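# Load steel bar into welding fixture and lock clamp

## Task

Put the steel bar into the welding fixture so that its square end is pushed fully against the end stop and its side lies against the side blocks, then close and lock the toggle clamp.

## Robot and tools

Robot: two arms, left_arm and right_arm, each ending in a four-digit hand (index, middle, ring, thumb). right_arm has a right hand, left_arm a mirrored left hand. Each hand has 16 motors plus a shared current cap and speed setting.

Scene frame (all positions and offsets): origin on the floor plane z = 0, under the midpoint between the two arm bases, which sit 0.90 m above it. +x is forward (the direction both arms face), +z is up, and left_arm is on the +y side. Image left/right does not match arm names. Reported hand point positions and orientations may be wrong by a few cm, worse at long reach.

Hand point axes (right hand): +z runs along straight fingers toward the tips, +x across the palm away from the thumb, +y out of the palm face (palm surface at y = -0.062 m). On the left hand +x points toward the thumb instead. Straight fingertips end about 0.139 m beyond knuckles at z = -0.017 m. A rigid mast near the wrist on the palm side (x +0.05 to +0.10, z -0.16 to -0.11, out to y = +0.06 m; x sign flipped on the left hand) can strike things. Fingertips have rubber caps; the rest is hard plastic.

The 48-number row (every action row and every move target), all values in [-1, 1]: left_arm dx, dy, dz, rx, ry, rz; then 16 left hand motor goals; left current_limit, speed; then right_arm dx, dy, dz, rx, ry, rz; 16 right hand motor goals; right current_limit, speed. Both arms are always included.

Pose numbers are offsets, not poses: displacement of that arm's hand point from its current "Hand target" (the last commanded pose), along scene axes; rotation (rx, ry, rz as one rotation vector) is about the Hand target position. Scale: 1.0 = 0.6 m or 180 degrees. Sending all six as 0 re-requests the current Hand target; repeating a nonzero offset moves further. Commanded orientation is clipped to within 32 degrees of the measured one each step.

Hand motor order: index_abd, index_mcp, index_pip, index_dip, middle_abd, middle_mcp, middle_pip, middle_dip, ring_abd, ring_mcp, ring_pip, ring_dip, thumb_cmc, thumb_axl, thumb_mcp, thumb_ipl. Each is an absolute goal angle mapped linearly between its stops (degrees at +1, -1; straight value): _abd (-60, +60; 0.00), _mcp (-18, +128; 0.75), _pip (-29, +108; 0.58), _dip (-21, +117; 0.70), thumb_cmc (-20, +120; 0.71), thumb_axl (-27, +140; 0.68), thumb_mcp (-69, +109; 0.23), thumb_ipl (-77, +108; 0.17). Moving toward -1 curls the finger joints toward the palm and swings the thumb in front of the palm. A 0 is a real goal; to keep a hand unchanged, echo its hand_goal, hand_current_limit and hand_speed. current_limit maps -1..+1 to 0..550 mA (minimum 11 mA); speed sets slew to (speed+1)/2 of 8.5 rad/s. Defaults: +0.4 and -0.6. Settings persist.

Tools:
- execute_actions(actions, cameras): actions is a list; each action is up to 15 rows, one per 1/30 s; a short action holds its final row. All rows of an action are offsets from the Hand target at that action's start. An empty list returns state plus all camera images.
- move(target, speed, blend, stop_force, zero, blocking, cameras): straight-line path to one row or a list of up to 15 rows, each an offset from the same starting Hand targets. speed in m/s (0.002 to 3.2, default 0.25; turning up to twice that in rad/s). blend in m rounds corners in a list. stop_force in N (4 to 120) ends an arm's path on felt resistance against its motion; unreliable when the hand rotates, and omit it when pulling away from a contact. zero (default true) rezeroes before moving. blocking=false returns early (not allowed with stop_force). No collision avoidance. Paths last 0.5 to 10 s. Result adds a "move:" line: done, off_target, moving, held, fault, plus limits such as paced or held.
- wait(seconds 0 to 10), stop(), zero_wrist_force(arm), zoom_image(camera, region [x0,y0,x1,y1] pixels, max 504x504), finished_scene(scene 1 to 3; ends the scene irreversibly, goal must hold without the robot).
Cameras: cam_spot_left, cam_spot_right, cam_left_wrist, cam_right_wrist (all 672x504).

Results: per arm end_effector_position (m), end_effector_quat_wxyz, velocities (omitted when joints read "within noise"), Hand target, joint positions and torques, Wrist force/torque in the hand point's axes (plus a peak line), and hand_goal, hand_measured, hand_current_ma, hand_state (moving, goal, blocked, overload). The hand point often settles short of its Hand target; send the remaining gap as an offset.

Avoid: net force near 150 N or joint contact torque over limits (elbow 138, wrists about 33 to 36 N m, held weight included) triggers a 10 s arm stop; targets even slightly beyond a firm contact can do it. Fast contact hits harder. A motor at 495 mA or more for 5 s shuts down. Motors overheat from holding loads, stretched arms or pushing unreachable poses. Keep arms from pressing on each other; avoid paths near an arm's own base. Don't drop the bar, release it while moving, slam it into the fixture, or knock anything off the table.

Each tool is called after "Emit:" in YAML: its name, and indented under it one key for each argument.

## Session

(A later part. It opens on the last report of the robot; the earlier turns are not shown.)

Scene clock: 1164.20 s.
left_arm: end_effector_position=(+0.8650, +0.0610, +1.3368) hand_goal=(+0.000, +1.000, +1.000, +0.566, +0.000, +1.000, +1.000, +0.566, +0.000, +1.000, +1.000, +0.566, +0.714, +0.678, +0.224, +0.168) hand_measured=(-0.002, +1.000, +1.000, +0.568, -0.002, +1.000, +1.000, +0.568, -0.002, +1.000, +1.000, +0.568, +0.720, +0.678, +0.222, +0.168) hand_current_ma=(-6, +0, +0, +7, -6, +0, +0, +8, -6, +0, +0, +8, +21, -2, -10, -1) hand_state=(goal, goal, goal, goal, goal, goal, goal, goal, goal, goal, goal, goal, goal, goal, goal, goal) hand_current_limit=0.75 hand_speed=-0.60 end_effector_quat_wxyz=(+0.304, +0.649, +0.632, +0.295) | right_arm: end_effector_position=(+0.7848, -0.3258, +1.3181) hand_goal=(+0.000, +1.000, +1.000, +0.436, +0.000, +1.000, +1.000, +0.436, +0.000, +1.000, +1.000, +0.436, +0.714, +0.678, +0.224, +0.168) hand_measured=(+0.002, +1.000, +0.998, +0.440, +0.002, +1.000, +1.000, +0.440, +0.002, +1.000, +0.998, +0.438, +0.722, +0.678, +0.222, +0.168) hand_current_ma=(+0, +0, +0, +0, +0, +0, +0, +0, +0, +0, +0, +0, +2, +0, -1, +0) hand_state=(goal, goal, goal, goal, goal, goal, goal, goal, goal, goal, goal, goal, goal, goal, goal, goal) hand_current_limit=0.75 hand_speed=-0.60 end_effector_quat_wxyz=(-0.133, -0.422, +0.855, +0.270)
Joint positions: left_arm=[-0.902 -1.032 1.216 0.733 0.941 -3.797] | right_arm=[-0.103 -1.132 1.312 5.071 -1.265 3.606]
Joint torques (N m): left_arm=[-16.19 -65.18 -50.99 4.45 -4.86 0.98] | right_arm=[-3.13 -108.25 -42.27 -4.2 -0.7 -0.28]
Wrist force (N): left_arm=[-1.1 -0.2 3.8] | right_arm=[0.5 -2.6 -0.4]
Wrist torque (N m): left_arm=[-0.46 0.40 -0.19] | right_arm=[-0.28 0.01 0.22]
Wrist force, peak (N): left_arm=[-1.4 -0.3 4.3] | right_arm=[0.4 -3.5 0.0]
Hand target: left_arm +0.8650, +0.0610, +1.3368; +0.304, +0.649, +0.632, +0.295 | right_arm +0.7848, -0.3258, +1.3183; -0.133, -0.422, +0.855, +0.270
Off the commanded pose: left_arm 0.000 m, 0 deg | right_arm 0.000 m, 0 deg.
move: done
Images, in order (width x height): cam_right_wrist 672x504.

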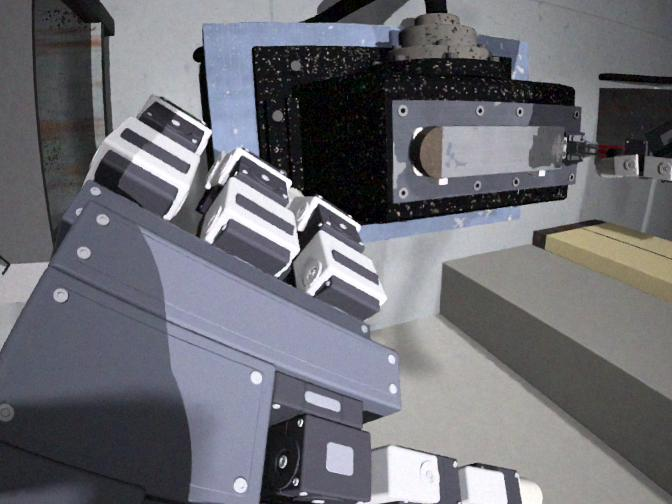

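Emit:
move:
  target: [0,0,-0.0917,0,0,0,0,1,1,0.565,0,1,1,0.565,0,1,1,0.565,0.714,0.678,0.2247,0.1676,0.75,-0.6,0,0,0,0,0,0,0,1,1,0.435,0,1,1,0.435,0,1,1,0.435,0.714,0.678,0.2247,0.1676,0.75,-0.6]
  speed: 0.01
  stop_force: 5
  cameras: ["cam_right_wrist"]

Emit:
zoom_image:
  camera: "cam_right_wrist"
  region: [504, 80, 672, 220]

Scene clock: 1176.53 s.
left_arm: end_effector_position=(+0.8650, +0.0610, +1.3004) hand_goal=(+0.000, +1.000, +1.000, +0.566, +0.000, +1.000, +1.000, +0.566, +0.000, +1.000, +1.000, +0.566, +0.714, +0.678, +0.224, +0.168) hand_measured=(-0.012, +1.000, +1.000, +0.570, -0.002, +1.000, +1.000, +0.568, -0.002, +1.000, +1.000, +0.568, +0.720, +0.678, +0.222, +0.168) hand_current_ma=(-33, -1, +0, +10, -6, +0, +0, +8, -6, +0, +0, +8, +21, -2, -10, -1) hand_state=(goal, goal, goal, goal, goal, goal, goal, goal, goal, goal, goal, goal, goal, goal, goal, goal) hand_current_limit=0.75 hand_speed=-0.60 end_effector_quat_wxyz=(+0.304, +0.649, +0.632, +0.295) | right_arm: end_effector_position=(+0.7848, -0.3258, +1.3183) hand_goal=(+0.000, +1.000, +1.000, +0.436, +0.000, +1.000, +1.000, +0.436, +0.000, +1.000, +1.000, +0.436, +0.714, +0.678, +0.224, +0.168) hand_measured=(+0.002, +1.000, +0.998, +0.440, +0.002, +1.000, +1.000, +0.440, +0.002, +1.000, +0.998, +0.438, +0.722, +0.678, +0.222, +0.168) hand_current_ma=(+0, +0, +0, +0, +0, +0, +0, +0, +0, +0, +0, +0, +2, +0, -1, +0) hand_state=(goal, goal, goal, goal, goal, goal, goal, goal, goal, goal, goal, goal, goal, goal, goal, goal) hand_current_limit=0.75 hand_speed=-0.60 end_effector_quat_wxyz=(-0.133, -0.422, +0.855, +0.270)
Joint positions: left_arm=[-0.902 -1.019 1.26 0.675 0.941 -3.797] | right_arm=[-0.103 -1.132 1.312 5.071 -1.265 3.606]
Joint torques (N m): left_arm=[-15.31 -101.51 -48.99 4.37 -3.21 -1.84] | right_arm=[-11.47 -109.54 -41.7 -4.84 0.68 -0.5]
Wrist force (N): left_arm=[-2.0 1.9 0.7] | right_arm=[0.7 -2.7 -0.3]
Wrist torque (N m): left_arm=[-0.14 0.45 -0.26] | right_arm=[-0.29 -0.01 0.24]
Wrist force, peak (N): left_arm=[-1.2 -0.7 4.5] | right_arm=[0.6 -3.2 -0.5]
Hand target: left_arm +0.8650, +0.0610, +1.3005; +0.304, +0.649, +0.632, +0.295 (not the last commanded pose) | right_arm +0.7848, -0.3258, +1.3183; -0.133, -0.422, +0.855, +0.270
Off the commanded pose: left_arm 0.019 m, 0 deg | right_arm 0.000 m, 0 deg.
move: contact (left_arm)
Images, in order (width x height): cam_right_wrist 672x504.

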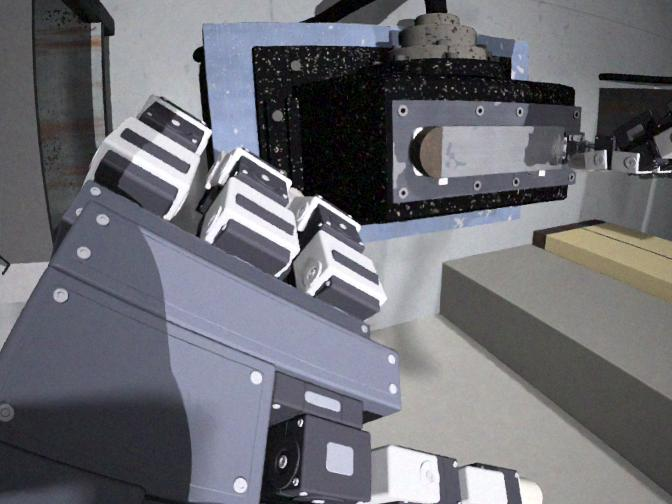

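Scaled by 3.000 from the camera's 672x504 image, which has a finer 960x720 frame.

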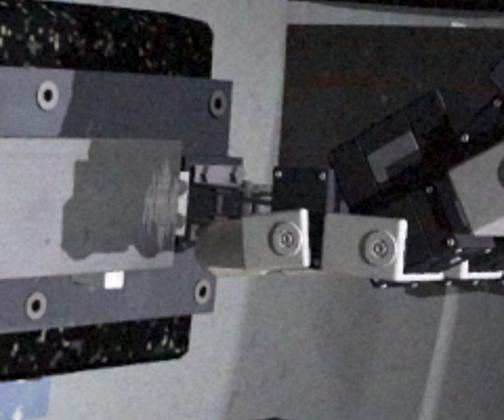

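Emit:
move:
  target:
    - [0,0,0.04,0,0,0,0,1,1,0.565,0,1,1,0.565,0,1,1,0.565,0.714,0.678,0.2247,0.1676,0.75,-0.6,0,0,0,0,0,0,0,1,1,0.435,0,1,1,0.435,0,1,1,0.435,0.714,0.678,0.2247,0.1676,0.75,-0.6]
    - [0,0.0183,0.04,0,0,0,0,1,1,0.565,0,1,1,0.565,0,1,1,0.565,0.714,0.678,0.2247,0.1676,0.75,-0.6,0,0,0,0,0,0,0,1,1,0.435,0,1,1,0.435,0,1,1,0.435,0.714,0.678,0.2247,0.1676,0.75,-0.6]
  speed: 0.04

Emit:
move:
  target: [0,0,-0.08,0,0,0,0,1,1,0.565,0,1,1,0.565,0,1,1,0.565,0.714,0.678,0.2247,0.1676,0.75,-0.6,0,0,0,0,0,0,0,1,1,0.435,0,1,1,0.435,0,1,1,0.435,0.714,0.678,0.2247,0.1676,0.75,-0.6]
  speed: 0.01
  stop_force: 5

Scene clock: 1187.33 s.
left_arm: end_effector_position=(+0.8650, +0.0722, +1.3245) hand_goal=(+0.000, +1.000, +1.000, +0.566, +0.000, +1.000, +1.000, +0.566, +0.000, +1.000, +1.000, +0.566, +0.714, +0.678, +0.224, +0.168) hand_measured=(-0.002, +1.000, +1.000, +0.568, -0.002, +1.000, +1.000, +0.568, -0.002, +1.000, +1.000, +0.568, +0.720, +0.678, +0.222, +0.168) hand_current_ma=(-7, +0, +0, +8, -6, +0, +0, +8, -6, +0, +0, +8, +21, -2, -10, -1) hand_state=(goal, goal, goal, goal, goal, goal, goal, goal, goal, goal, goal, goal, goal, goal, goal, goal) hand_current_limit=0.75 hand_speed=-0.60 end_effector_quat_wxyz=(+0.304, +0.649, +0.632, +0.295) | right_arm: end_effector_position=(+0.7848, -0.3258, +1.3183) hand_goal=(+0.000, +1.000, +1.000, +0.436, +0.000, +1.000, +1.000, +0.436, +0.000, +1.000, +1.000, +0.436, +0.714, +0.678, +0.224, +0.168) hand_measured=(+0.002, +1.000, +0.998, +0.440, +0.002, +1.000, +1.000, +0.440, +0.002, +1.000, +0.998, +0.438, +0.722, +0.678, +0.222, +0.168) hand_current_ma=(+0, +0, +0, +0, +0, +0, +0, +0, +0, +0, +0, +0, +2, +0, -1, +0) hand_state=(goal, goal, goal, goal, goal, goal, goal, goal, goal, goal, goal, goal, goal, goal, goal, goal) hand_current_limit=0.75 hand_speed=-0.60 end_effector_quat_wxyz=(-0.133, -0.422, +0.855, +0.270)
Joint positions: left_arm=[-0.893 -1.041 1.25 0.702 0.946 -3.788] | right_arm=[-0.103 -1.132 1.312 5.071 -1.265 3.606]
Joint torques (N m): left_arm=[-16.02 -62.98 -49.55 3.85 -1.61 -0.76] | right_arm=[-8.76 -111.62 -39.76 -5 1.04 0.16]
Wrist force (N): left_arm=[-0.9 -0.4 3.8] | right_arm=[0.4 -2.5 -0.2]
Wrist torque (N m): left_arm=[-0.46 0.41 -0.17] | right_arm=[-0.27 0.03 0.22]
Wrist force, peak (N): left_arm=[-1.3 0.0 4.2] | right_arm=[0.8 -3.1 0.1]
Hand target: left_arm +0.8650, +0.0720, +1.3245; +0.304, +0.649, +0.632, +0.295 | right_arm +0.7848, -0.3258, +1.3183; -0.133, -0.422, +0.855, +0.270
Off the commanded pose: left_arm 0.000 m, 0 deg | right_arm 0.000 m, 0 deg.
move: done

Scene clock: 1193.40 s.
left_arm: end_effector_position=(+0.8650, +0.0720, +1.2774) hand_goal=(+0.000, +1.000, +1.000, +0.566, +0.000, +1.000, +1.000, +0.566, +0.000, +1.000, +1.000, +0.566, +0.714, +0.678, +0.224, +0.168) hand_measured=(-0.010, +0.940, +0.976, +0.562, -0.002, +1.000, +1.000, +0.568, -0.002, +1.000, +1.000, +0.568, +0.720, +0.678, +0.222, +0.168) hand_current_ma=(-26, -260, -90, -11, -6, +0, +0, +8, -6, +0, +0, +8, +21, -2, -10, -1) hand_state=(goal, blocked, blocked, goal, goal, goal, goal, goal, goal, goal, goal, goal, goal, goal, goal, goal) hand_current_limit=0.75 hand_speed=-0.60 end_effector_quat_wxyz=(+0.304, +0.649, +0.632, +0.295) | right_arm: end_effector_position=(+0.7848, -0.3258, +1.3183) hand_goal=(+0.000, +1.000, +1.000, +0.436, +0.000, +1.000, +1.000, +0.436, +0.000, +1.000, +1.000, +0.436, +0.714, +0.678, +0.224, +0.168) hand_measured=(+0.002, +1.000, +0.998, +0.440, +0.002, +1.000, +1.000, +0.440, +0.002, +1.000, +0.998, +0.438, +0.722, +0.678, +0.222, +0.168) hand_current_ma=(+0, +0, +0, +0, +0, +0, +0, +0, +0, +0, +0, +0, +2, +0, -1, +0) hand_state=(goal, goal, goal, goal, goal, goal, goal, goal, goal, goal, goal, goal, goal, goal, goal, goal) hand_current_limit=0.75 hand_speed=-0.60 end_effector_quat_wxyz=(-0.133, -0.422, +0.855, +0.270)
Joint positions: left_arm=[-0.894 -1.021 1.304 0.628 0.946 -3.789] | right_arm=[-0.103 -1.132 1.312 5.071 -1.265 3.606]
Joint torques (N m): left_arm=[-14.67 -98.94 -46.59 5.17 0.43 -1.88] | right_arm=[-11.69 -110.43 -37.28 -4.69 1.01 1.32]
Wrist force (N): left_arm=[-2.0 3.7 2.6] | right_arm=[0.1 -2.5 -0.5]
Wrist torque (N m): left_arm=[-0.60 0.38 -0.20] | right_arm=[-0.27 0.07 0.19]
Wrist force, peak (N): left_arm=[-2.6 6.8 -1.5] | right_arm=[1.1 -2.9 -0.5]
Hand target: left_arm +0.8650, +0.0720, +1.2774; +0.304, +0.649, +0.632, +0.295 (not the last commanded pose) | right_arm +0.7848, -0.3258, +1.3183; -0.133, -0.422, +0.855, +0.270
Off the commanded pose: left_arm 0.001 m, 0 deg | right_arm 0.000 m, 0 deg.
move: contact (left_arm)

Emit:
execute_actions:
  actions: []
  cameras: ["cam_right_wrist","cam_spot_left","cam_spot_right"]

Emit:
zoom_image:
  camera: "cam_right_wrist"
  region: [504, 80, 672, 220]

Emit:
zoom_image:
  camera: "cam_spot_left"
  region: [240, 200, 360, 300]

Emit:
zoom_image:
  camera: "cam_spot_right"
  region: [160, 130, 280, 230]

Scene clock: 1199.43 s.
left_arm: end_effector_position=(+0.8650, +0.0720, +1.2774) hand_goal=(+0.000, +1.000, +1.000, +0.566, +0.000, +1.000, +1.000, +0.566, +0.000, +1.000, +1.000, +0.566, +0.714, +0.678, +0.224, +0.168) hand_measured=(-0.010, +0.940, +0.976, +0.562, -0.002, +1.000, +1.000, +0.568, -0.002, +1.000, +1.000, +0.568, +0.720, +0.678, +0.222, +0.168) hand_current_ma=(-26, -260, -90, -11, -6, +0, +0, +8, -6, +0, +0, +8, +21, -2, -10, -1) hand_state=(goal, blocked, blocked, goal, goal, goal, goal, goal, goal, goal, goal, goal, goal, goal, goal, goal) hand_current_limit=0.75 hand_speed=-0.60 end_effector_quat_wxyz=(+0.304, +0.649, +0.632, +0.295) | right_arm: end_effector_position=(+0.7848, -0.3258, +1.3183) hand_goal=(+0.000, +1.000, +1.000, +0.436, +0.000, +1.000, +1.000, +0.436, +0.000, +1.000, +1.000, +0.436, +0.714, +0.678, +0.224, +0.168) hand_measured=(+0.002, +1.000, +0.998, +0.440, +0.002, +1.000, +1.000, +0.440, +0.002, +1.000, +0.998, +0.438, +0.722, +0.678, +0.222, +0.168) hand_current_ma=(+0, +0, +0, +0, +0, +0, +0, +0, +0, +0, +0, +0, +2, +0, -1, +0) hand_state=(goal, goal, goal, goal, goal, goal, goal, goal, goal, goal, goal, goal, goal, goal, goal, goal) hand_current_limit=0.75 hand_speed=-0.60 end_effector_quat_wxyz=(-0.133, -0.422, +0.855, +0.270)
Joint positions: left_arm=[-0.894 -1.021 1.304 0.628 0.946 -3.789] | right_arm=[-0.103 -1.132 1.312 5.071 -1.265 3.606]
Joint velocities: within noise
Joint torques (N m): left_arm=[-14.74 -98.02 -46.47 5.02 1.77 -1.64] | right_arm=[-10.97 -110.27 -38.56 -4.71 0.9 1.75]
Wrist force (N): left_arm=[-2.0 3.6 2.5] | right_arm=[0.5 -2.3 -0.7]
Wrist torque (N m): left_arm=[-0.59 0.38 -0.20] | right_arm=[-0.22 0.02 0.23]
Wrist force, peak (N): left_arm=[-2.5 4.3 2.5] | right_arm=[0.5 -2.9 -0.4]
Hand target: left_arm +0.8650, +0.0720, +1.2774; +0.304, +0.649, +0.632, +0.295 (not the last commanded pose) | right_arm +0.7848, -0.3258, +1.3183; -0.133, -0.422, +0.855, +0.270
Off the commanded pose: left_arm 0.001 m, 0 deg | right_arm 0.000 m, 0 deg.
Images, in order (width x height): cam_spot_left 672x504, cam_spot_right 672x504, cam_right_wrist 672x504.

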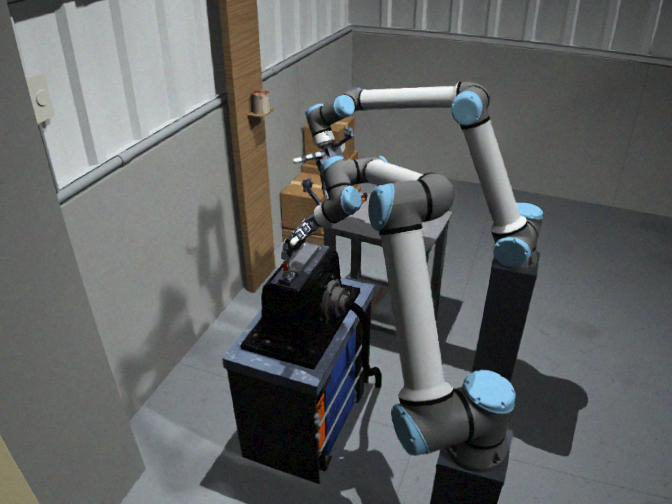

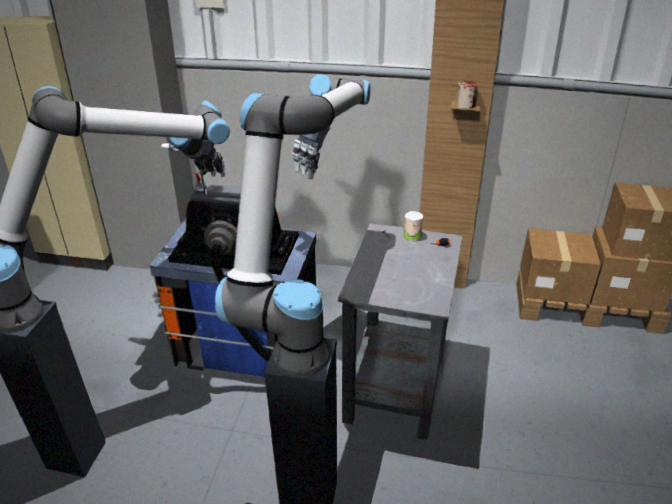

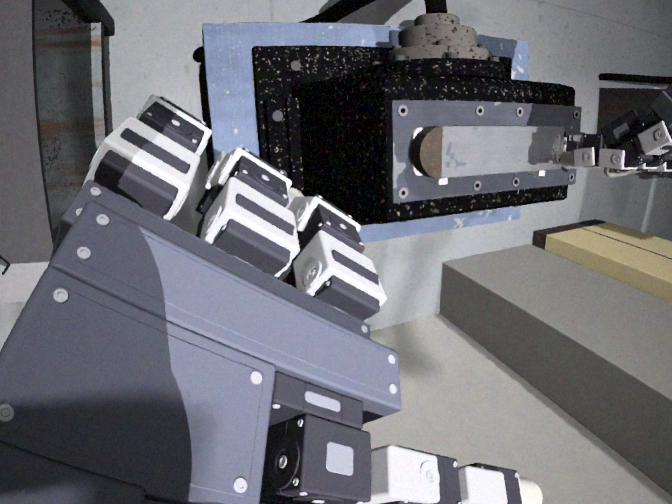

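Scaled by 3.000 from the camera's 672x504 image, which has a finer 960x720 frame.

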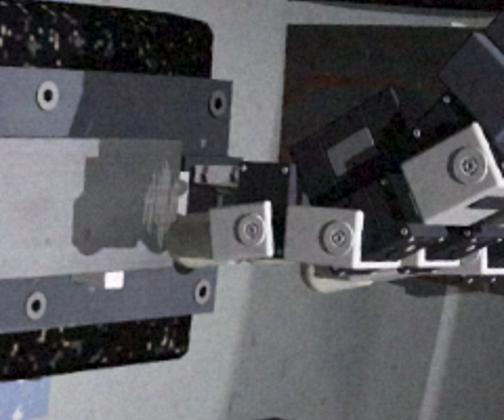

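Scaled by 4.200 from the camera's 672x504 image, which has a finer 960x720 frame.

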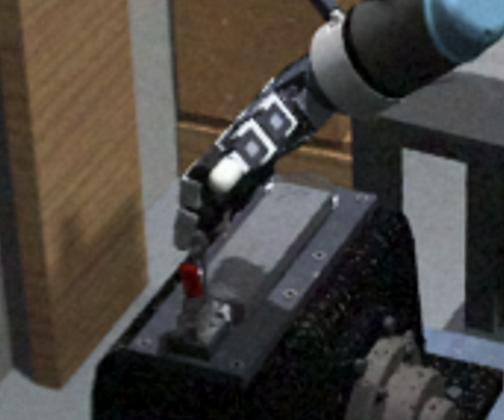

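Scaled by 4.200 from the camera's 672x504 image, which has a finer 960x720 frame.

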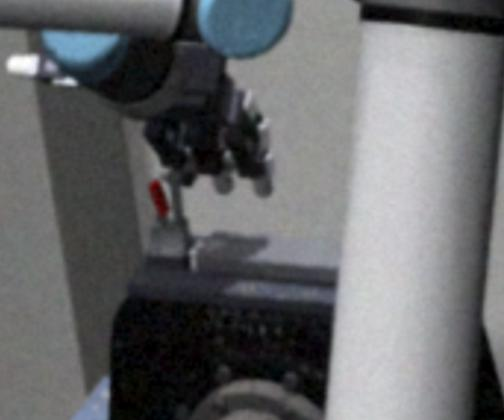

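Emit:
move:
  target:
    - [0,0,0.0877,0,0,0,0,1,1,0.565,0,1,1,0.565,0,1,1,0.565,0.714,0.678,0.2247,0.1676,0.75,-0.6,0,0,0,0,0,0,0,1,1,0.435,0,1,1,0.435,0,1,1,0.435,0.714,0.678,0.2247,0.1676,0.75,-0.6]
    - [-0.0083,0.0517,0.0877,0,0,0,0,1,1,0.565,0,1,1,0.565,0,1,1,0.565,0.714,0.678,0.2247,0.1676,0.75,-0.6,0,0,0,0,0,0,0,1,1,0.435,0,1,1,0.435,0,1,1,0.435,0.714,0.678,0.2247,0.1676,0.75,-0.6]
  speed: 0.05

Emit:
move:
  target: [0,0,-0.0667,0,0,0,0,1,1,0.565,0,1,1,0.565,0,1,1,0.565,0.714,0.678,0.2247,0.1676,0.75,-0.6,0,0,0,0,0,0,0,1,1,0.435,0,1,1,0.435,0,1,1,0.435,0.714,0.678,0.2247,0.1676,0.75,-0.6]
  speed: 0.01
  stop_force: 4
  cameras: ["cam_spot_right","cam_right_wrist"]

Emit:
zoom_image:
  camera: "cam_spot_right"
  region: [160, 130, 280, 230]

Scene clock: 1235.60 s.
left_arm: end_effector_position=(+0.8601, +0.1032, +1.3301) hand_goal=(+0.000, +1.000, +1.000, +0.566, +0.000, +1.000, +1.000, +0.566, +0.000, +1.000, +1.000, +0.566, +0.714, +0.678, +0.224, +0.168) hand_measured=(-0.002, +1.000, +0.998, +0.564, -0.002, +1.000, +1.000, +0.568, -0.002, +1.000, +1.000, +0.568, +0.720, +0.678, +0.222, +0.168) hand_current_ma=(-7, +0, -8, -7, -6, +0, +0, +8, -6, +0, +0, +8, +21, -2, -10, -1) hand_state=(goal, goal, goal, goal, goal, goal, goal, goal, goal, goal, goal, goal, goal, goal, goal, goal) hand_current_limit=0.75 hand_speed=-0.60 end_effector_quat_wxyz=(+0.304, +0.649, +0.632, +0.295) | right_arm: end_effector_position=(+0.7848, -0.3258, +1.3183) hand_goal=(+0.000, +1.000, +1.000, +0.436, +0.000, +1.000, +1.000, +0.436, +0.000, +1.000, +1.000, +0.436, +0.714, +0.678, +0.224, +0.168) hand_measured=(+0.002, +1.000, +0.998, +0.440, +0.002, +1.000, +1.000, +0.440, +0.002, +1.000, +0.998, +0.438, +0.722, +0.678, +0.222, +0.168) hand_current_ma=(+0, +0, +0, +0, +0, +0, +0, +0, +0, +0, +0, +0, +2, +0, -1, +0) hand_state=(goal, goal, goal, goal, goal, goal, goal, goal, goal, goal, goal, goal, goal, goal, goal, goal) hand_current_limit=0.75 hand_speed=-0.60 end_effector_quat_wxyz=(-0.133, -0.422, +0.855, +0.270)
Joint positions: left_arm=[-0.873 -1.084 1.304 0.679 0.959 -3.768] | right_arm=[-0.103 -1.132 1.312 5.071 -1.265 3.606]
Joint torques (N m): left_arm=[-17.33 -61.39 -49.08 4.45 -2.66 -1.22] | right_arm=[-7.86 -112.69 -39.01 -4.8 1.34 1.37]
Wrist force (N): left_arm=[-1.4 0.3 3.6] | right_arm=[0.6 -2.5 -0.4]
Wrist torque (N m): left_arm=[-0.35 0.47 -0.22] | right_arm=[-0.26 0.01 0.23]
Wrist force, peak (N): left_arm=[-1.8 0.9 5.8] | right_arm=[0.5 -3.2 -0.5]
Hand target: left_arm +0.8600, +0.1030, +1.3300; +0.304, +0.649, +0.632, +0.295 | right_arm +0.7848, -0.3258, +1.3183; -0.133, -0.422, +0.855, +0.270
Off the commanded pose: left_arm 0.000 m, 0 deg | right_arm 0.000 m, 0 deg.
move: done

Scene clock: 1239.87 s.
left_arm: end_effector_position=(+0.8600, +0.1030, +1.3005) hand_goal=(+0.000, +1.000, +1.000, +0.566, +0.000, +1.000, +1.000, +0.566, +0.000, +1.000, +1.000, +0.566, +0.714, +0.678, +0.224, +0.168) hand_measured=(-0.002, +1.000, +0.998, +0.564, -0.010, +1.000, +1.000, +0.568, -0.002, +1.000, +1.000, +0.568, +0.720, +0.678, +0.222, +0.168) hand_current_ma=(-7, +0, -8, -7, -28, -1, +0, +7, -6, +0, +0, +8, +21, -2, -10, -1) hand_state=(goal, goal, goal, goal, goal, goal, goal, goal, goal, goal, goal, goal, goal, goal, goal, goal) hand_current_limit=0.75 hand_speed=-0.60 end_effector_quat_wxyz=(+0.304, +0.649, +0.632, +0.295) | right_arm: end_effector_position=(+0.7848, -0.3258, +1.3183) hand_goal=(+0.000, +1.000, +1.000, +0.436, +0.000, +1.000, +1.000, +0.436, +0.000, +1.000, +1.000, +0.436, +0.714, +0.678, +0.224, +0.168) hand_measured=(+0.002, +1.000, +0.998, +0.440, +0.002, +1.000, +1.000, +0.440, +0.002, +1.000, +0.998, +0.438, +0.722, +0.678, +0.222, +0.168) hand_current_ma=(+0, +0, +0, +0, +0, +0, +0, +0, +0, +0, +0, +0, +2, +0, -1, +0) hand_state=(goal, goal, goal, goal, goal, goal, goal, goal, goal, goal, goal, goal, goal, goal, goal, goal) hand_current_limit=0.75 hand_speed=-0.60 end_effector_quat_wxyz=(-0.133, -0.422, +0.855, +0.270)
Joint positions: left_arm=[-0.873 -1.072 1.339 0.632 0.959 -3.769] | right_arm=[-0.103 -1.132 1.312 5.071 -1.265 3.606]
Joint torques (N m): left_arm=[-8.25 -96.73 -48.44 4.41 -4.29 -1.66] | right_arm=[-11.33 -109.84 -37.85 -4.42 0.48 1.87]
Wrist force (N): left_arm=[-1.8 1.8 1.3] | right_arm=[0.7 -2.2 -0.1]
Wrist torque (N m): left_arm=[-0.20 0.30 -0.36] | right_arm=[-0.26 -0.02 0.25]
Wrist force, peak (N): left_arm=[-1.4 -0.1 4.1] | right_arm=[0.5 -3.0 -0.4]
Hand target: left_arm +0.8600, +0.1030, +1.3005; +0.304, +0.649, +0.632, +0.295 (not the last commanded pose) | right_arm +0.7848, -0.3258, +1.3183; -0.133, -0.422, +0.855, +0.270
Off the commanded pose: left_arm 0.011 m, 0 deg | right_arm 0.000 m, 0 deg.
move: contact (left_arm)
Images, in order (width x height): cam_spot_right 672x504, cam_right_wrist 672x504.

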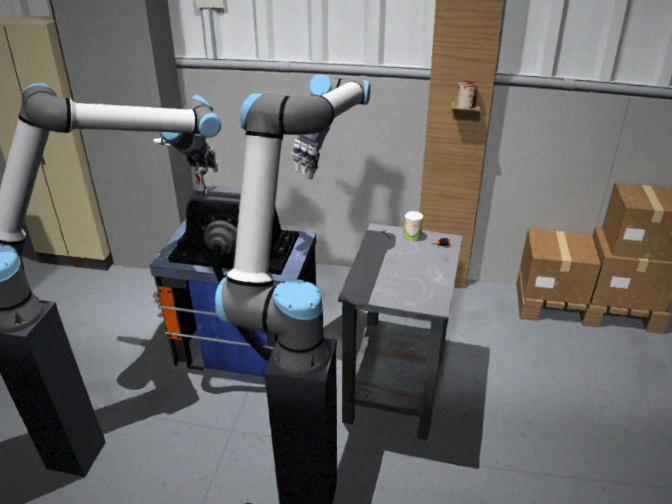

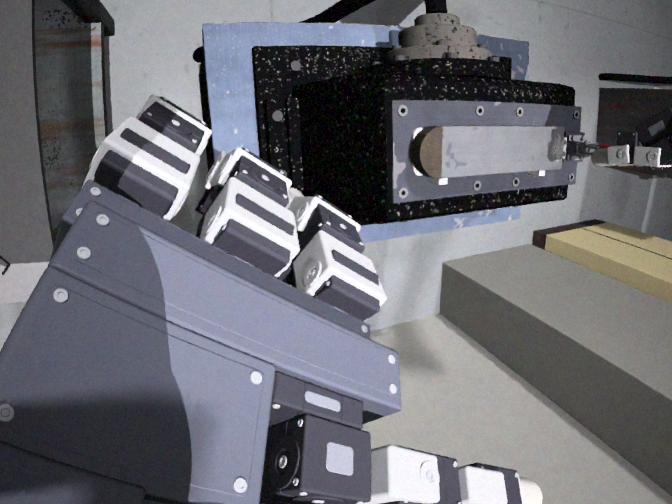

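Scaled by 4.200 from the camera's 672x504 image, which has a finer 960x720 frame.

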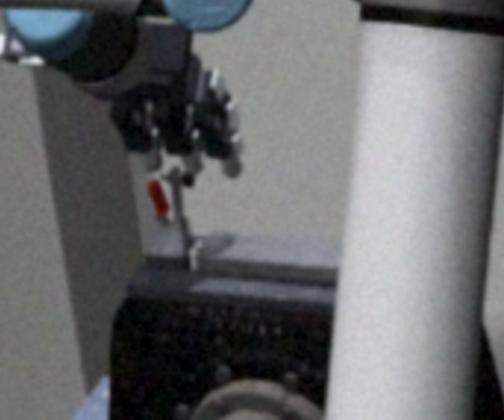

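Emit:
move:
  target:
    - [0,0,0.08,0,0,0, 0,1,1,0.565,0,1,1,0.565,0,1,1,0.565,0.714,0.678,0.2247,0.1676,0.75,-0.6, 0,0,0,0,0,0, 0,1,1,0.435,0,1,1,0.435,0,1,1,0.435,0.714,0.678,0.2247,0.1676,0.75,-0.6]
    - [0,0.195,0.1,0,0,0, 0,-0.6,-0.85,-0.17,0,-0.6,-0.85,-0.17,0,-0.6,-0.85,-0.17,0.714,0.678,0.2247,0.1676,0.3,-0.4, 0,0,0,0,0,0, 0,1,1,0.435,0,1,1,0.435,0,1,1,0.435,0.714,0.678,0.2247,0.1676,0.75,-0.6]
  speed: 0.15
  cameras: ["all"]

Scene clock: 1362.00 s.
left_arm: end_effector_position=(+0.8600, +0.2200, +1.3606) hand_goal=(+0.000, -0.600, -0.850, -0.170, +0.000, -0.600, -0.850, -0.170, +0.000, -0.600, -0.850, -0.170, +0.714, +0.678, +0.224, +0.168) hand_measured=(+0.000, -0.516, -0.646, -0.164, -0.002, -0.504, -0.620, -0.160, -0.002, -0.510, -0.616, -0.162, +0.732, +0.678, +0.222, +0.168) hand_current_ma=(+1, +357, +357, +22, -6, +358, +357, +30, -5, +357, +357, +28, +62, -2, -10, -1) hand_state=(goal, blocked, blocked, goal, goal, blocked, blocked, goal, goal, blocked, moving, goal, goal, goal, goal, goal) hand_current_limit=0.30 hand_speed=-0.40 end_effector_quat_wxyz=(+0.304, +0.649, +0.632, +0.295) | right_arm: end_effector_position=(+0.7848, -0.3258, +1.3183) hand_goal=(+0.000, +1.000, +1.000, +0.436, +0.000, +1.000, +1.000, +0.436, +0.000, +1.000, +1.000, +0.436, +0.714, +0.678, +0.224, +0.168) hand_measured=(+0.002, +1.000, +0.998, +0.440, +0.002, +1.000, +1.000, +0.440, +0.002, +1.000, +0.998, +0.438, +0.722, +0.678, +0.222, +0.168) hand_current_ma=(+0, +0, +0, +0, +0, +0, +0, +0, +0, +0, +0, +0, +2, +0, -1, +0) hand_state=(goal, goal, goal, goal, goal, goal, goal, goal, goal, goal, goal, goal, goal, goal, goal, goal) hand_current_limit=0.75 hand_speed=-0.60 end_effector_quat_wxyz=(-0.133, -0.422, +0.855, +0.270)
Joint positions: left_arm=[-0.761 -1.211 1.425 0.63 1.031 -3.667] | right_arm=[-0.103 -1.132 1.312 5.071 -1.265 3.606]
Joint torques (N m): left_arm=[-17.09 -52.47 -48.99 3.26 -4.32 -2.15] | right_arm=[-6.93 -110.66 -38.93 -4.59 1.28 1.76]
Wrist force (N): left_arm=[-1.1 -0.1 3.6] | right_arm=[0.4 -2.5 -0.5]
Wrist torque (N m): left_arm=[-0.37 0.37 -0.19] | right_arm=[-0.25 0.04 0.22]
Wrist force, peak (N): left_arm=[-2.5 -0.8 4.6] | right_arm=[0.8 -3.2 -0.1]
Hand target: left_arm +0.8600, +0.2200, +1.3605; +0.304, +0.649, +0.632, +0.295 | right_arm +0.7848, -0.3258, +1.3183; -0.133, -0.422, +0.855, +0.270
Off the commanded pose: left_arm 0.000 m, 0 deg | right_arm 0.000 m, 0 deg.
move: done

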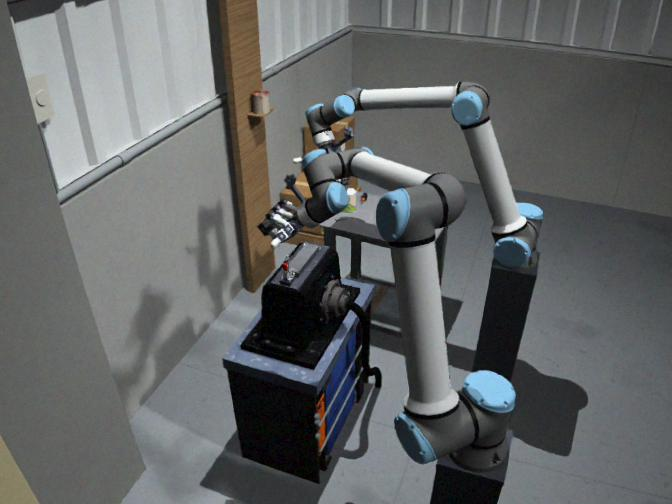

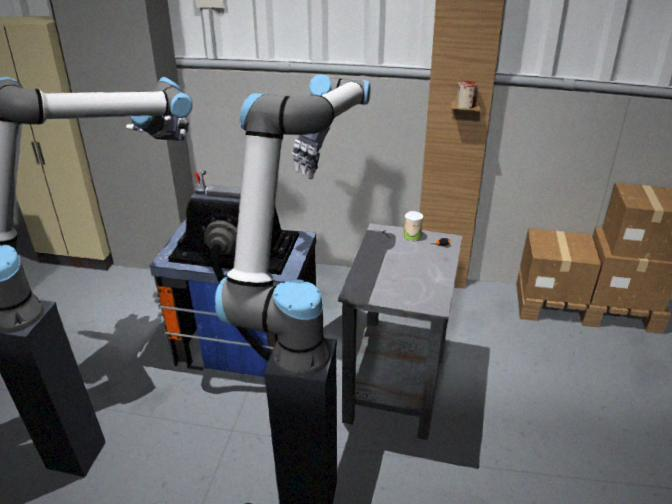

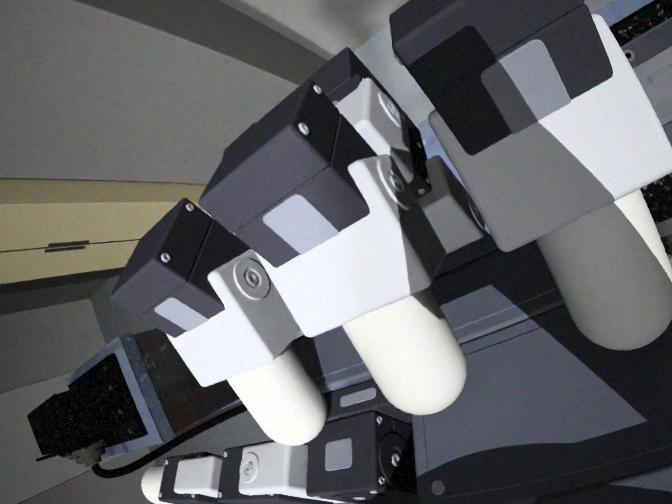

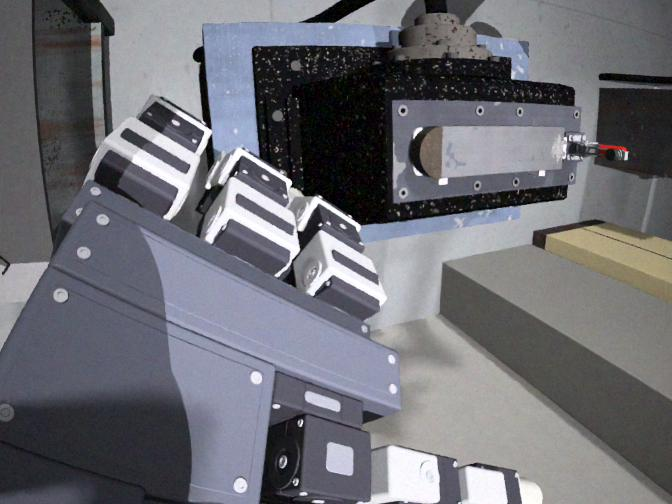

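Emit:
zoom_image:
  camera: "cam_right_wrist"
  region: [504, 90, 672, 216]

Emit:
zoom_image:
  camera: "cam_spot_right"
  region: [120, 100, 280, 220]

Emit:
zoom_image:
  camera: "cam_spot_left"
  region: [220, 170, 380, 290]

Scaled by 3.000 from the camera's 672x504 image, which has a finer 960x720 frame.

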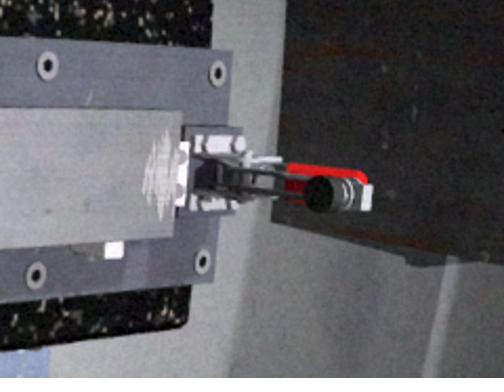

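Scaled by 3.150 from the camera's 672x504 image, which has a finer 960x720 frame.

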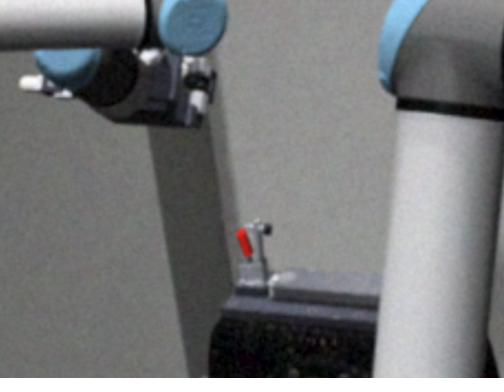

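Scaled by 3.150 from the camera's 672x504 image, which has a finer 960x720 frame.

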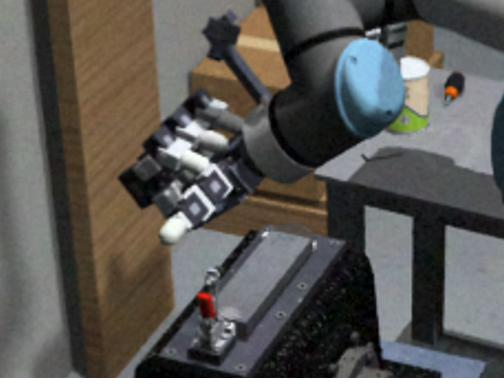

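Emit:
move:
  target:
    - [0.075,0.025,-0.12,0,0,0, 0,-0.48,-0.6,-0.17,0,-0.48,-0.6,-0.17,0,-0.48,-0.6,-0.17,0.714,0.678,0.2247,0.1676,0.3,-0.4, 0,0,0,0,0,0, 0,1,1,0.435,0,1,1,0.435,0,1,1,0.435,0.714,0.678,0.2247,0.1676,0.75,-0.6]
    - [0.075,0.025,-0.2175,0,0,0, 0,-0.48,-0.6,-0.17,0,-0.48,-0.6,-0.17,0,-0.48,-0.6,-0.17,0.714,0.678,0.2247,0.1676,0.3,-0.4, 0,0,0,0,0,0, 0,1,1,0.435,0,1,1,0.435,0,1,1,0.435,0.714,0.678,0.2247,0.1676,0.75,-0.6]
  speed: [0.15, 0.08]
  blend: [0.02, 0]
  cameras: ["all"]

Emit:
zoom_image:
  camera: "cam_right_wrist"
  region: [504, 90, 672, 216]

Emit:
zoom_image:
  camera: "cam_spot_right"
  region: [160, 130, 240, 190]

Emit:
zoom_image:
  camera: "cam_spot_left"
  region: [240, 200, 360, 290]

Scene clock: 1385.33 s.
left_arm: end_effector_position=(+0.9050, +0.2350, +1.2298) hand_goal=(+0.000, -0.480, -0.600, -0.170, +0.000, -0.480, -0.600, -0.170, +0.000, -0.480, -0.600, -0.170, +0.714, +0.678, +0.224, +0.168) hand_measured=(+0.000, -0.474, -0.604, -0.168, -0.002, -0.476, -0.600, -0.168, -0.002, -0.476, -0.600, -0.168, +0.730, +0.678, +0.222, +0.168) hand_current_ma=(+1, +17, -10, +5, -6, +15, -1, +6, -5, +13, +0, +6, +57, -2, -10, -1) hand_state=(goal, goal, goal, goal, goal, goal, goal, goal, goal, goal, goal, goal, goal, goal, goal, goal) hand_current_limit=0.30 hand_speed=-0.40 end_effector_quat_wxyz=(+0.304, +0.649, +0.632, +0.295) | right_arm: end_effector_position=(+0.7848, -0.3258, +1.3183) hand_goal=(+0.000, +1.000, +1.000, +0.436, +0.000, +1.000, +1.000, +0.436, +0.000, +1.000, +1.000, +0.436, +0.714, +0.678, +0.224, +0.168) hand_measured=(+0.002, +1.000, +0.998, +0.440, +0.002, +1.000, +1.000, +0.440, +0.002, +1.000, +0.998, +0.438, +0.722, +0.678, +0.222, +0.168) hand_current_ma=(+0, +0, +0, +0, +0, +0, +0, +0, +0, +0, +0, +0, +2, +0, -1, +0) hand_state=(goal, goal, goal, goal, goal, goal, goal, goal, goal, goal, goal, goal, goal, goal, goal, goal) hand_current_limit=0.75 hand_speed=-0.60 end_effector_quat_wxyz=(-0.133, -0.422, +0.855, +0.270)
Joint positions: left_arm=[-0.702 -1.098 1.496 0.421 1.07 -3.617] | right_arm=[-0.103 -1.132 1.312 5.071 -1.265 3.606]
Joint torques (N m): left_arm=[-16.81 -94.95 -48.2 3.19 -3.7 0.63] | right_arm=[-8.6 -111.02 -38.01 -4.49 1.08 2.27]
Wrist force (N): left_arm=[-1.5 -0.9 4.3] | right_arm=[0.8 -2.4 -0.2]
Wrist torque (N m): left_arm=[-0.49 0.48 -0.27] | right_arm=[-0.27 -0.03 0.25]
Wrist force, peak (N): left_arm=[-1.7 -1.7 4.7] | right_arm=[0.7 -3.0 -0.1]
Hand target: left_arm +0.9050, +0.2350, +1.2300; +0.304, +0.649, +0.632, +0.295 | right_arm +0.7848, -0.3258, +1.3183; -0.133, -0.422, +0.855, +0.270
Off the commanded pose: left_arm 0.000 m, 0 deg | right_arm 0.000 m, 0 deg.
move: done

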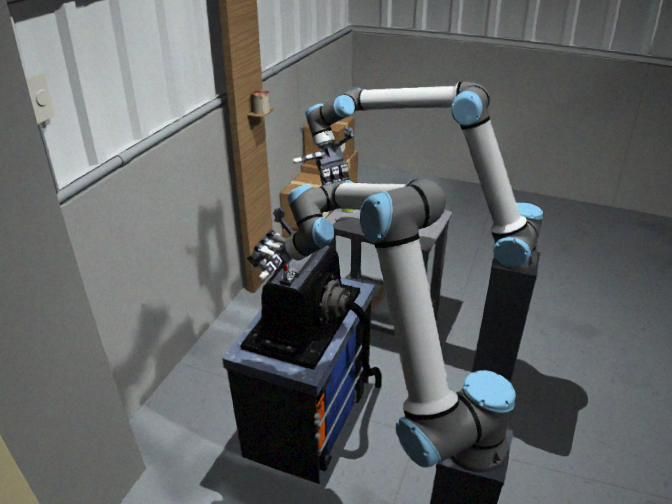

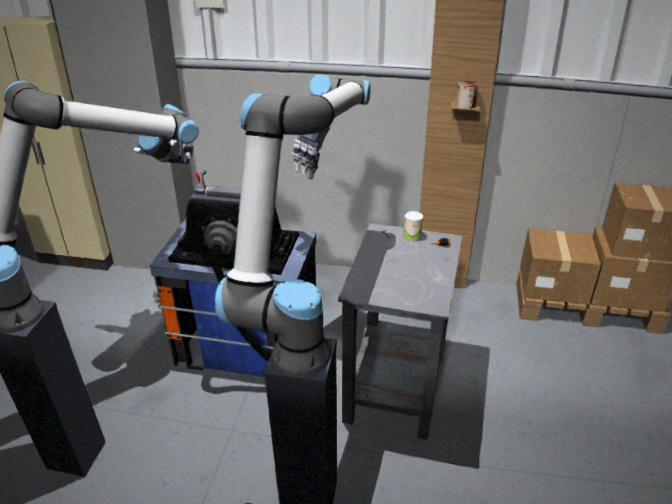

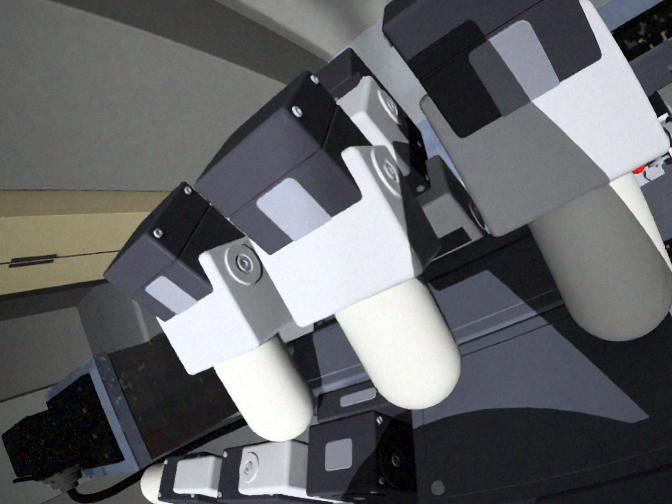

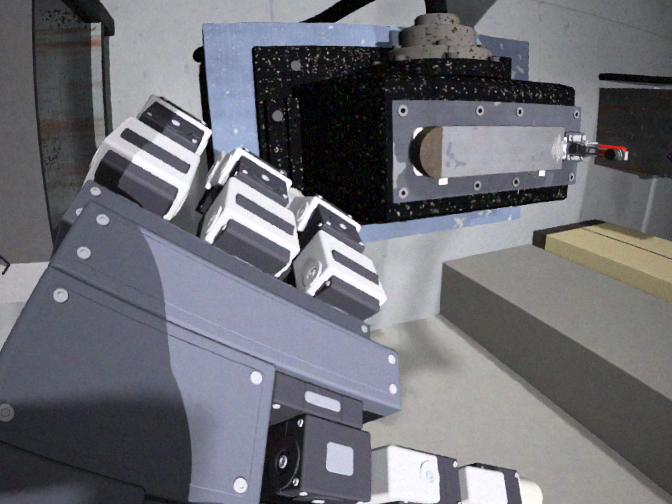

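Scaled by 3.000 from the camera's 672x504 image, which has a finer 960x720 frame.

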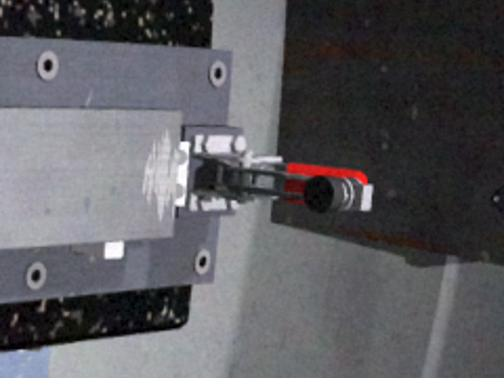

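Scaled by 6.300 from the camera's 672x504 image, which has a finer 960x720 frame.

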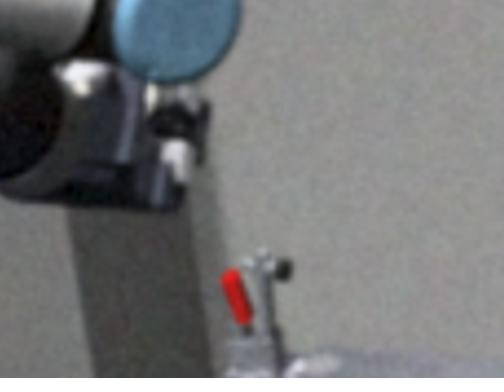

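Scaled by 4.200 from the camera's 672x504 image, which has a finer 960x720 frame.

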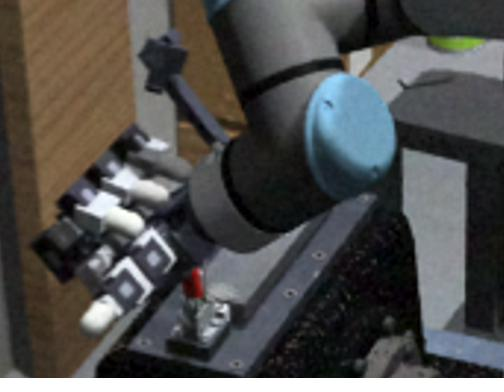

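Emit:
move:
  target: [0,0,-0.0683,0,0,0, 0,-0.48,-0.6,-0.17,0,-0.48,-0.6,-0.17,0,-0.48,-0.6,-0.17,0.714,0.678,0.2247,0.1676,0.3,-0.4, 0,0,0,0,0,0, 0,1,1,0.435,0,1,1,0.435,0,1,1,0.435,0.714,0.678,0.2247,0.1676,0.75,-0.6]
  speed: 0.05

Emit:
move:
  target: [0,-0.1417,0,0,0,0, 0,-0.48,-0.6,-0.17,0,-0.48,-0.6,-0.17,0,-0.48,-0.6,-0.17,0.714,0.678,0.2247,0.1676,0.3,-0.4, 0,0,0,0,0,0, 0,1,1,0.435,0,1,1,0.435,0,1,1,0.435,0.714,0.678,0.2247,0.1676,0.75,-0.6]
  speed: 0.02
  stop_force: 12
  cameras: ["all"]

Emit:
zoom_image:
  camera: "cam_right_wrist"
  region: [504, 90, 672, 216]

Emit:
zoom_image:
  camera: "cam_spot_right"
  region: [160, 130, 240, 190]

Emit:
zoom_image:
  camera: "cam_spot_left"
  region: [240, 200, 360, 290]

Scene clock: 1403.30 s.
left_arm: end_effector_position=(+0.9050, +0.2350, +1.1887) hand_goal=(+0.000, -0.480, -0.600, -0.170, +0.000, -0.480, -0.600, -0.170, +0.000, -0.480, -0.600, -0.170, +0.714, +0.678, +0.224, +0.168) hand_measured=(+0.000, -0.474, -0.604, -0.168, -0.002, -0.476, -0.600, -0.168, -0.002, -0.476, -0.600, -0.168, +0.730, +0.678, +0.222, +0.168) hand_current_ma=(+1, +17, -10, +5, -6, +15, -1, +6, -5, +13, +0, +6, +54, -2, -10, -1) hand_state=(goal, goal, goal, goal, goal, goal, goal, goal, goal, goal, goal, goal, goal, goal, goal, goal) hand_current_limit=0.30 hand_speed=-0.40 end_effector_quat_wxyz=(+0.304, +0.649, +0.632, +0.295) end_effector_velocity=(+0.000, +0.000, +0.001) end_effector_angular_velocity=(+0.003, +0.002, +0.001) | right_arm: end_effector_position=(+0.7848, -0.3258, +1.3183) hand_goal=(+0.000, +1.000, +1.000, +0.436, +0.000, +1.000, +1.000, +0.436, +0.000, +1.000, +1.000, +0.436, +0.714, +0.678, +0.224, +0.168) hand_measured=(+0.002, +1.000, +0.998, +0.440, +0.002, +1.000, +1.000, +0.440, +0.002, +1.000, +0.998, +0.438, +0.722, +0.678, +0.222, +0.168) hand_current_ma=(+0, +0, +0, +0, +0, +0, +0, +0, +0, +0, +0, +0, +2, +0, -1, +0) hand_state=(goal, goal, goal, goal, goal, goal, goal, goal, goal, goal, goal, goal, goal, goal, goal, goal) hand_current_limit=0.75 hand_speed=-0.60 end_effector_quat_wxyz=(-0.133, -0.422, +0.855, +0.270)
Joint positions: left_arm=[-0.702 -1.07 1.532 0.357 1.07 -3.617] | right_arm=[-0.103 -1.132 1.312 5.071 -1.265 3.606]
Joint velocities: left_arm=[0 0 -0.002 0.005 -0.001 0] | right_arm=[within noise]
Joint torques (N m): left_arm=[-16.61 -98.52 -47 3.84 -3.84 -0.81] | right_arm=[-10.24 -112.62 -37.93 -3.99 0.88 1.72]
Wrist force (N): left_arm=[-1.2 -0.7 4.2] | right_arm=[0.4 -2.5 -0.4]
Wrist torque (N m): left_arm=[-0.45 0.47 -0.27] | right_arm=[-0.27 0.03 0.22]
Wrist force, peak (N): left_arm=[-1.2 -0.7 5.0] | right_arm=[0.4 -3.1 -0.5]
Hand target: left_arm +0.9050, +0.2350, +1.1891; +0.304, +0.649, +0.632, +0.295 | right_arm +0.7848, -0.3258, +1.3183; -0.133, -0.422, +0.855, +0.270
Off the commanded pose: left_arm 0.000 m, 0 deg | right_arm 0.000 m, 0 deg.
move: done

Scene clock: 1408.87 s.
left_arm: end_effector_position=(+0.9050, +0.1500, +1.1891) hand_goal=(+0.000, -0.480, -0.600, -0.170, +0.000, -0.480, -0.600, -0.170, +0.000, -0.480, -0.600, -0.170, +0.714, +0.678, +0.224, +0.168) hand_measured=(+0.000, -0.474, -0.604, -0.168, -0.002, -0.476, -0.600, -0.168, -0.002, -0.476, -0.600, -0.168, +0.730, +0.678, +0.222, +0.168) hand_current_ma=(+1, +17, -10, +5, -6, +15, -1, +6, -5, +13, +0, +6, +54, -2, -10, -1) hand_state=(goal, goal, goal, goal, goal, goal, goal, goal, goal, goal, goal, goal, goal, goal, goal, goal) hand_current_limit=0.30 hand_speed=-0.40 end_effector_quat_wxyz=(+0.304, +0.649, +0.632, +0.295) | right_arm: end_effector_position=(+0.7848, -0.3258, +1.3183) hand_goal=(+0.000, +1.000, +1.000, +0.436, +0.000, +1.000, +1.000, +0.436, +0.000, +1.000, +1.000, +0.436, +0.714, +0.678, +0.224, +0.168) hand_measured=(+0.002, +1.000, +0.998, +0.440, +0.002, +1.000, +1.000, +0.440, +0.002, +1.000, +0.998, +0.438, +0.722, +0.678, +0.222, +0.168) hand_current_ma=(+0, +0, +0, +0, +0, +0, +0, +0, +0, +0, +0, +0, +2, +0, -1, +0) hand_state=(goal, goal, goal, goal, goal, goal, goal, goal, goal, goal, goal, goal, goal, goal, goal, goal) hand_current_limit=0.75 hand_speed=-0.60 end_effector_quat_wxyz=(-0.133, -0.422, +0.855, +0.270)
Joint positions: left_arm=[-0.787 -1 1.425 0.43 1.014 -3.689] | right_arm=[-0.103 -1.132 1.312 5.071 -1.265 3.606]
Joint torques (N m): left_arm=[18.45 -102.82 -28.14 -1.11 1.7 1.3] | right_arm=[-8.01 -110.24 -37.93 -4.02 0.4 2.02]
Wrist force (N): left_arm=[-1.6 -0.4 3.2] | right_arm=[0.3 -2.2 -0.2]
Wrist torque (N m): left_arm=[-0.37 0.35 -0.04] | right_arm=[-0.24 0.04 0.21]
Wrist force, peak (N): left_arm=[-1.7 -0.6 4.1] | right_arm=[0.6 -3.0 -0.6]
Hand target: left_arm +0.9050, +0.1500, +1.1891; +0.304, +0.649, +0.632, +0.295 | right_arm +0.7848, -0.3258, +1.3183; -0.133, -0.422, +0.855, +0.270
Off the commanded pose: left_arm 0.000 m, 0 deg | right_arm 0.000 m, 0 deg.
move: done

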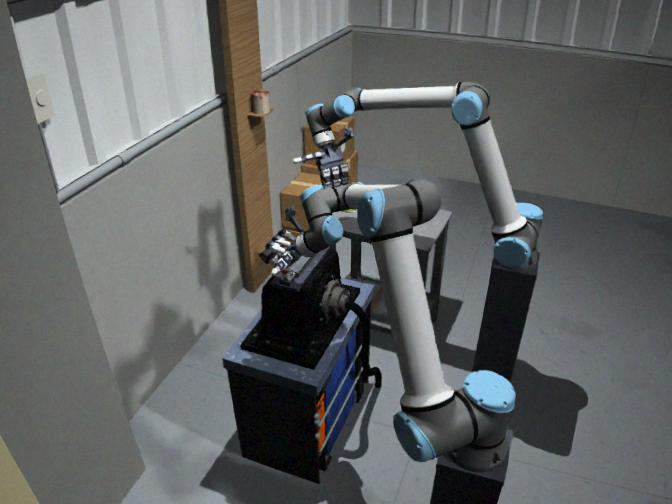

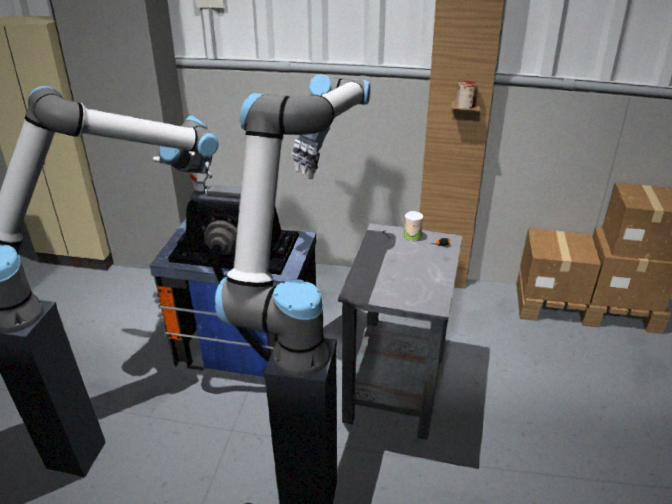

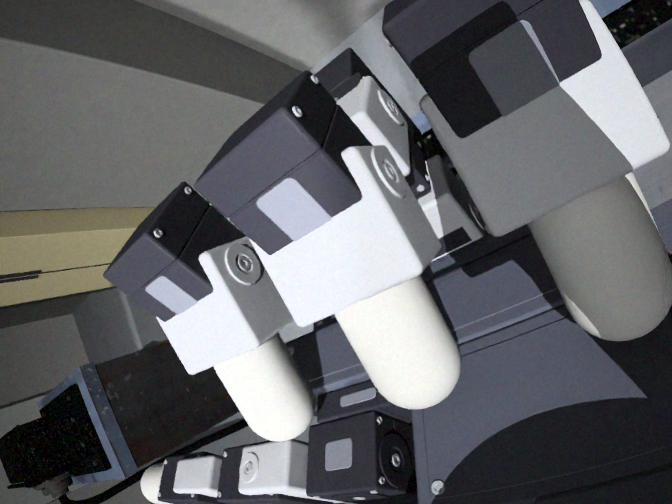

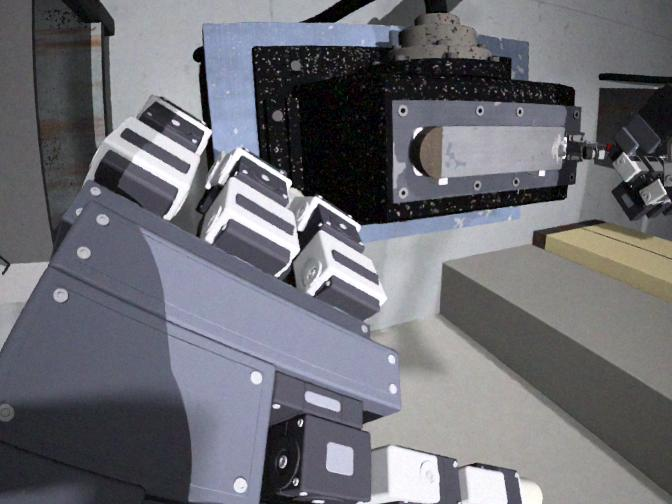

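Scaled by 3.000 from the camera's 672x504 image, which has a finer 960x720 frame.

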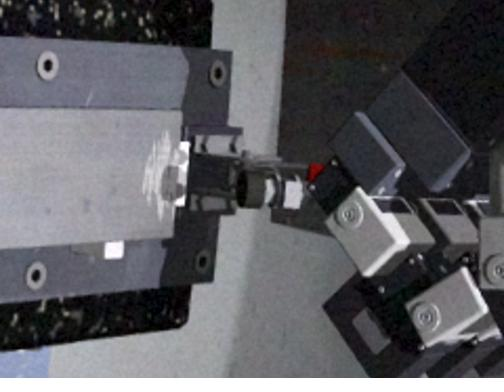

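Scaled by 6.300 from the camera's 672x504 image, which has a finer 960x720 frame.

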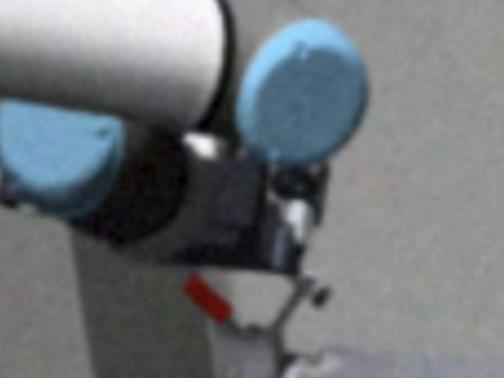

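Scaled by 4.200 from the camera's 672x504 image, which has a finer 960x720 frame.

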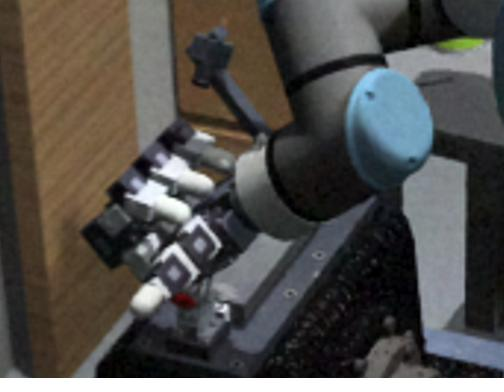

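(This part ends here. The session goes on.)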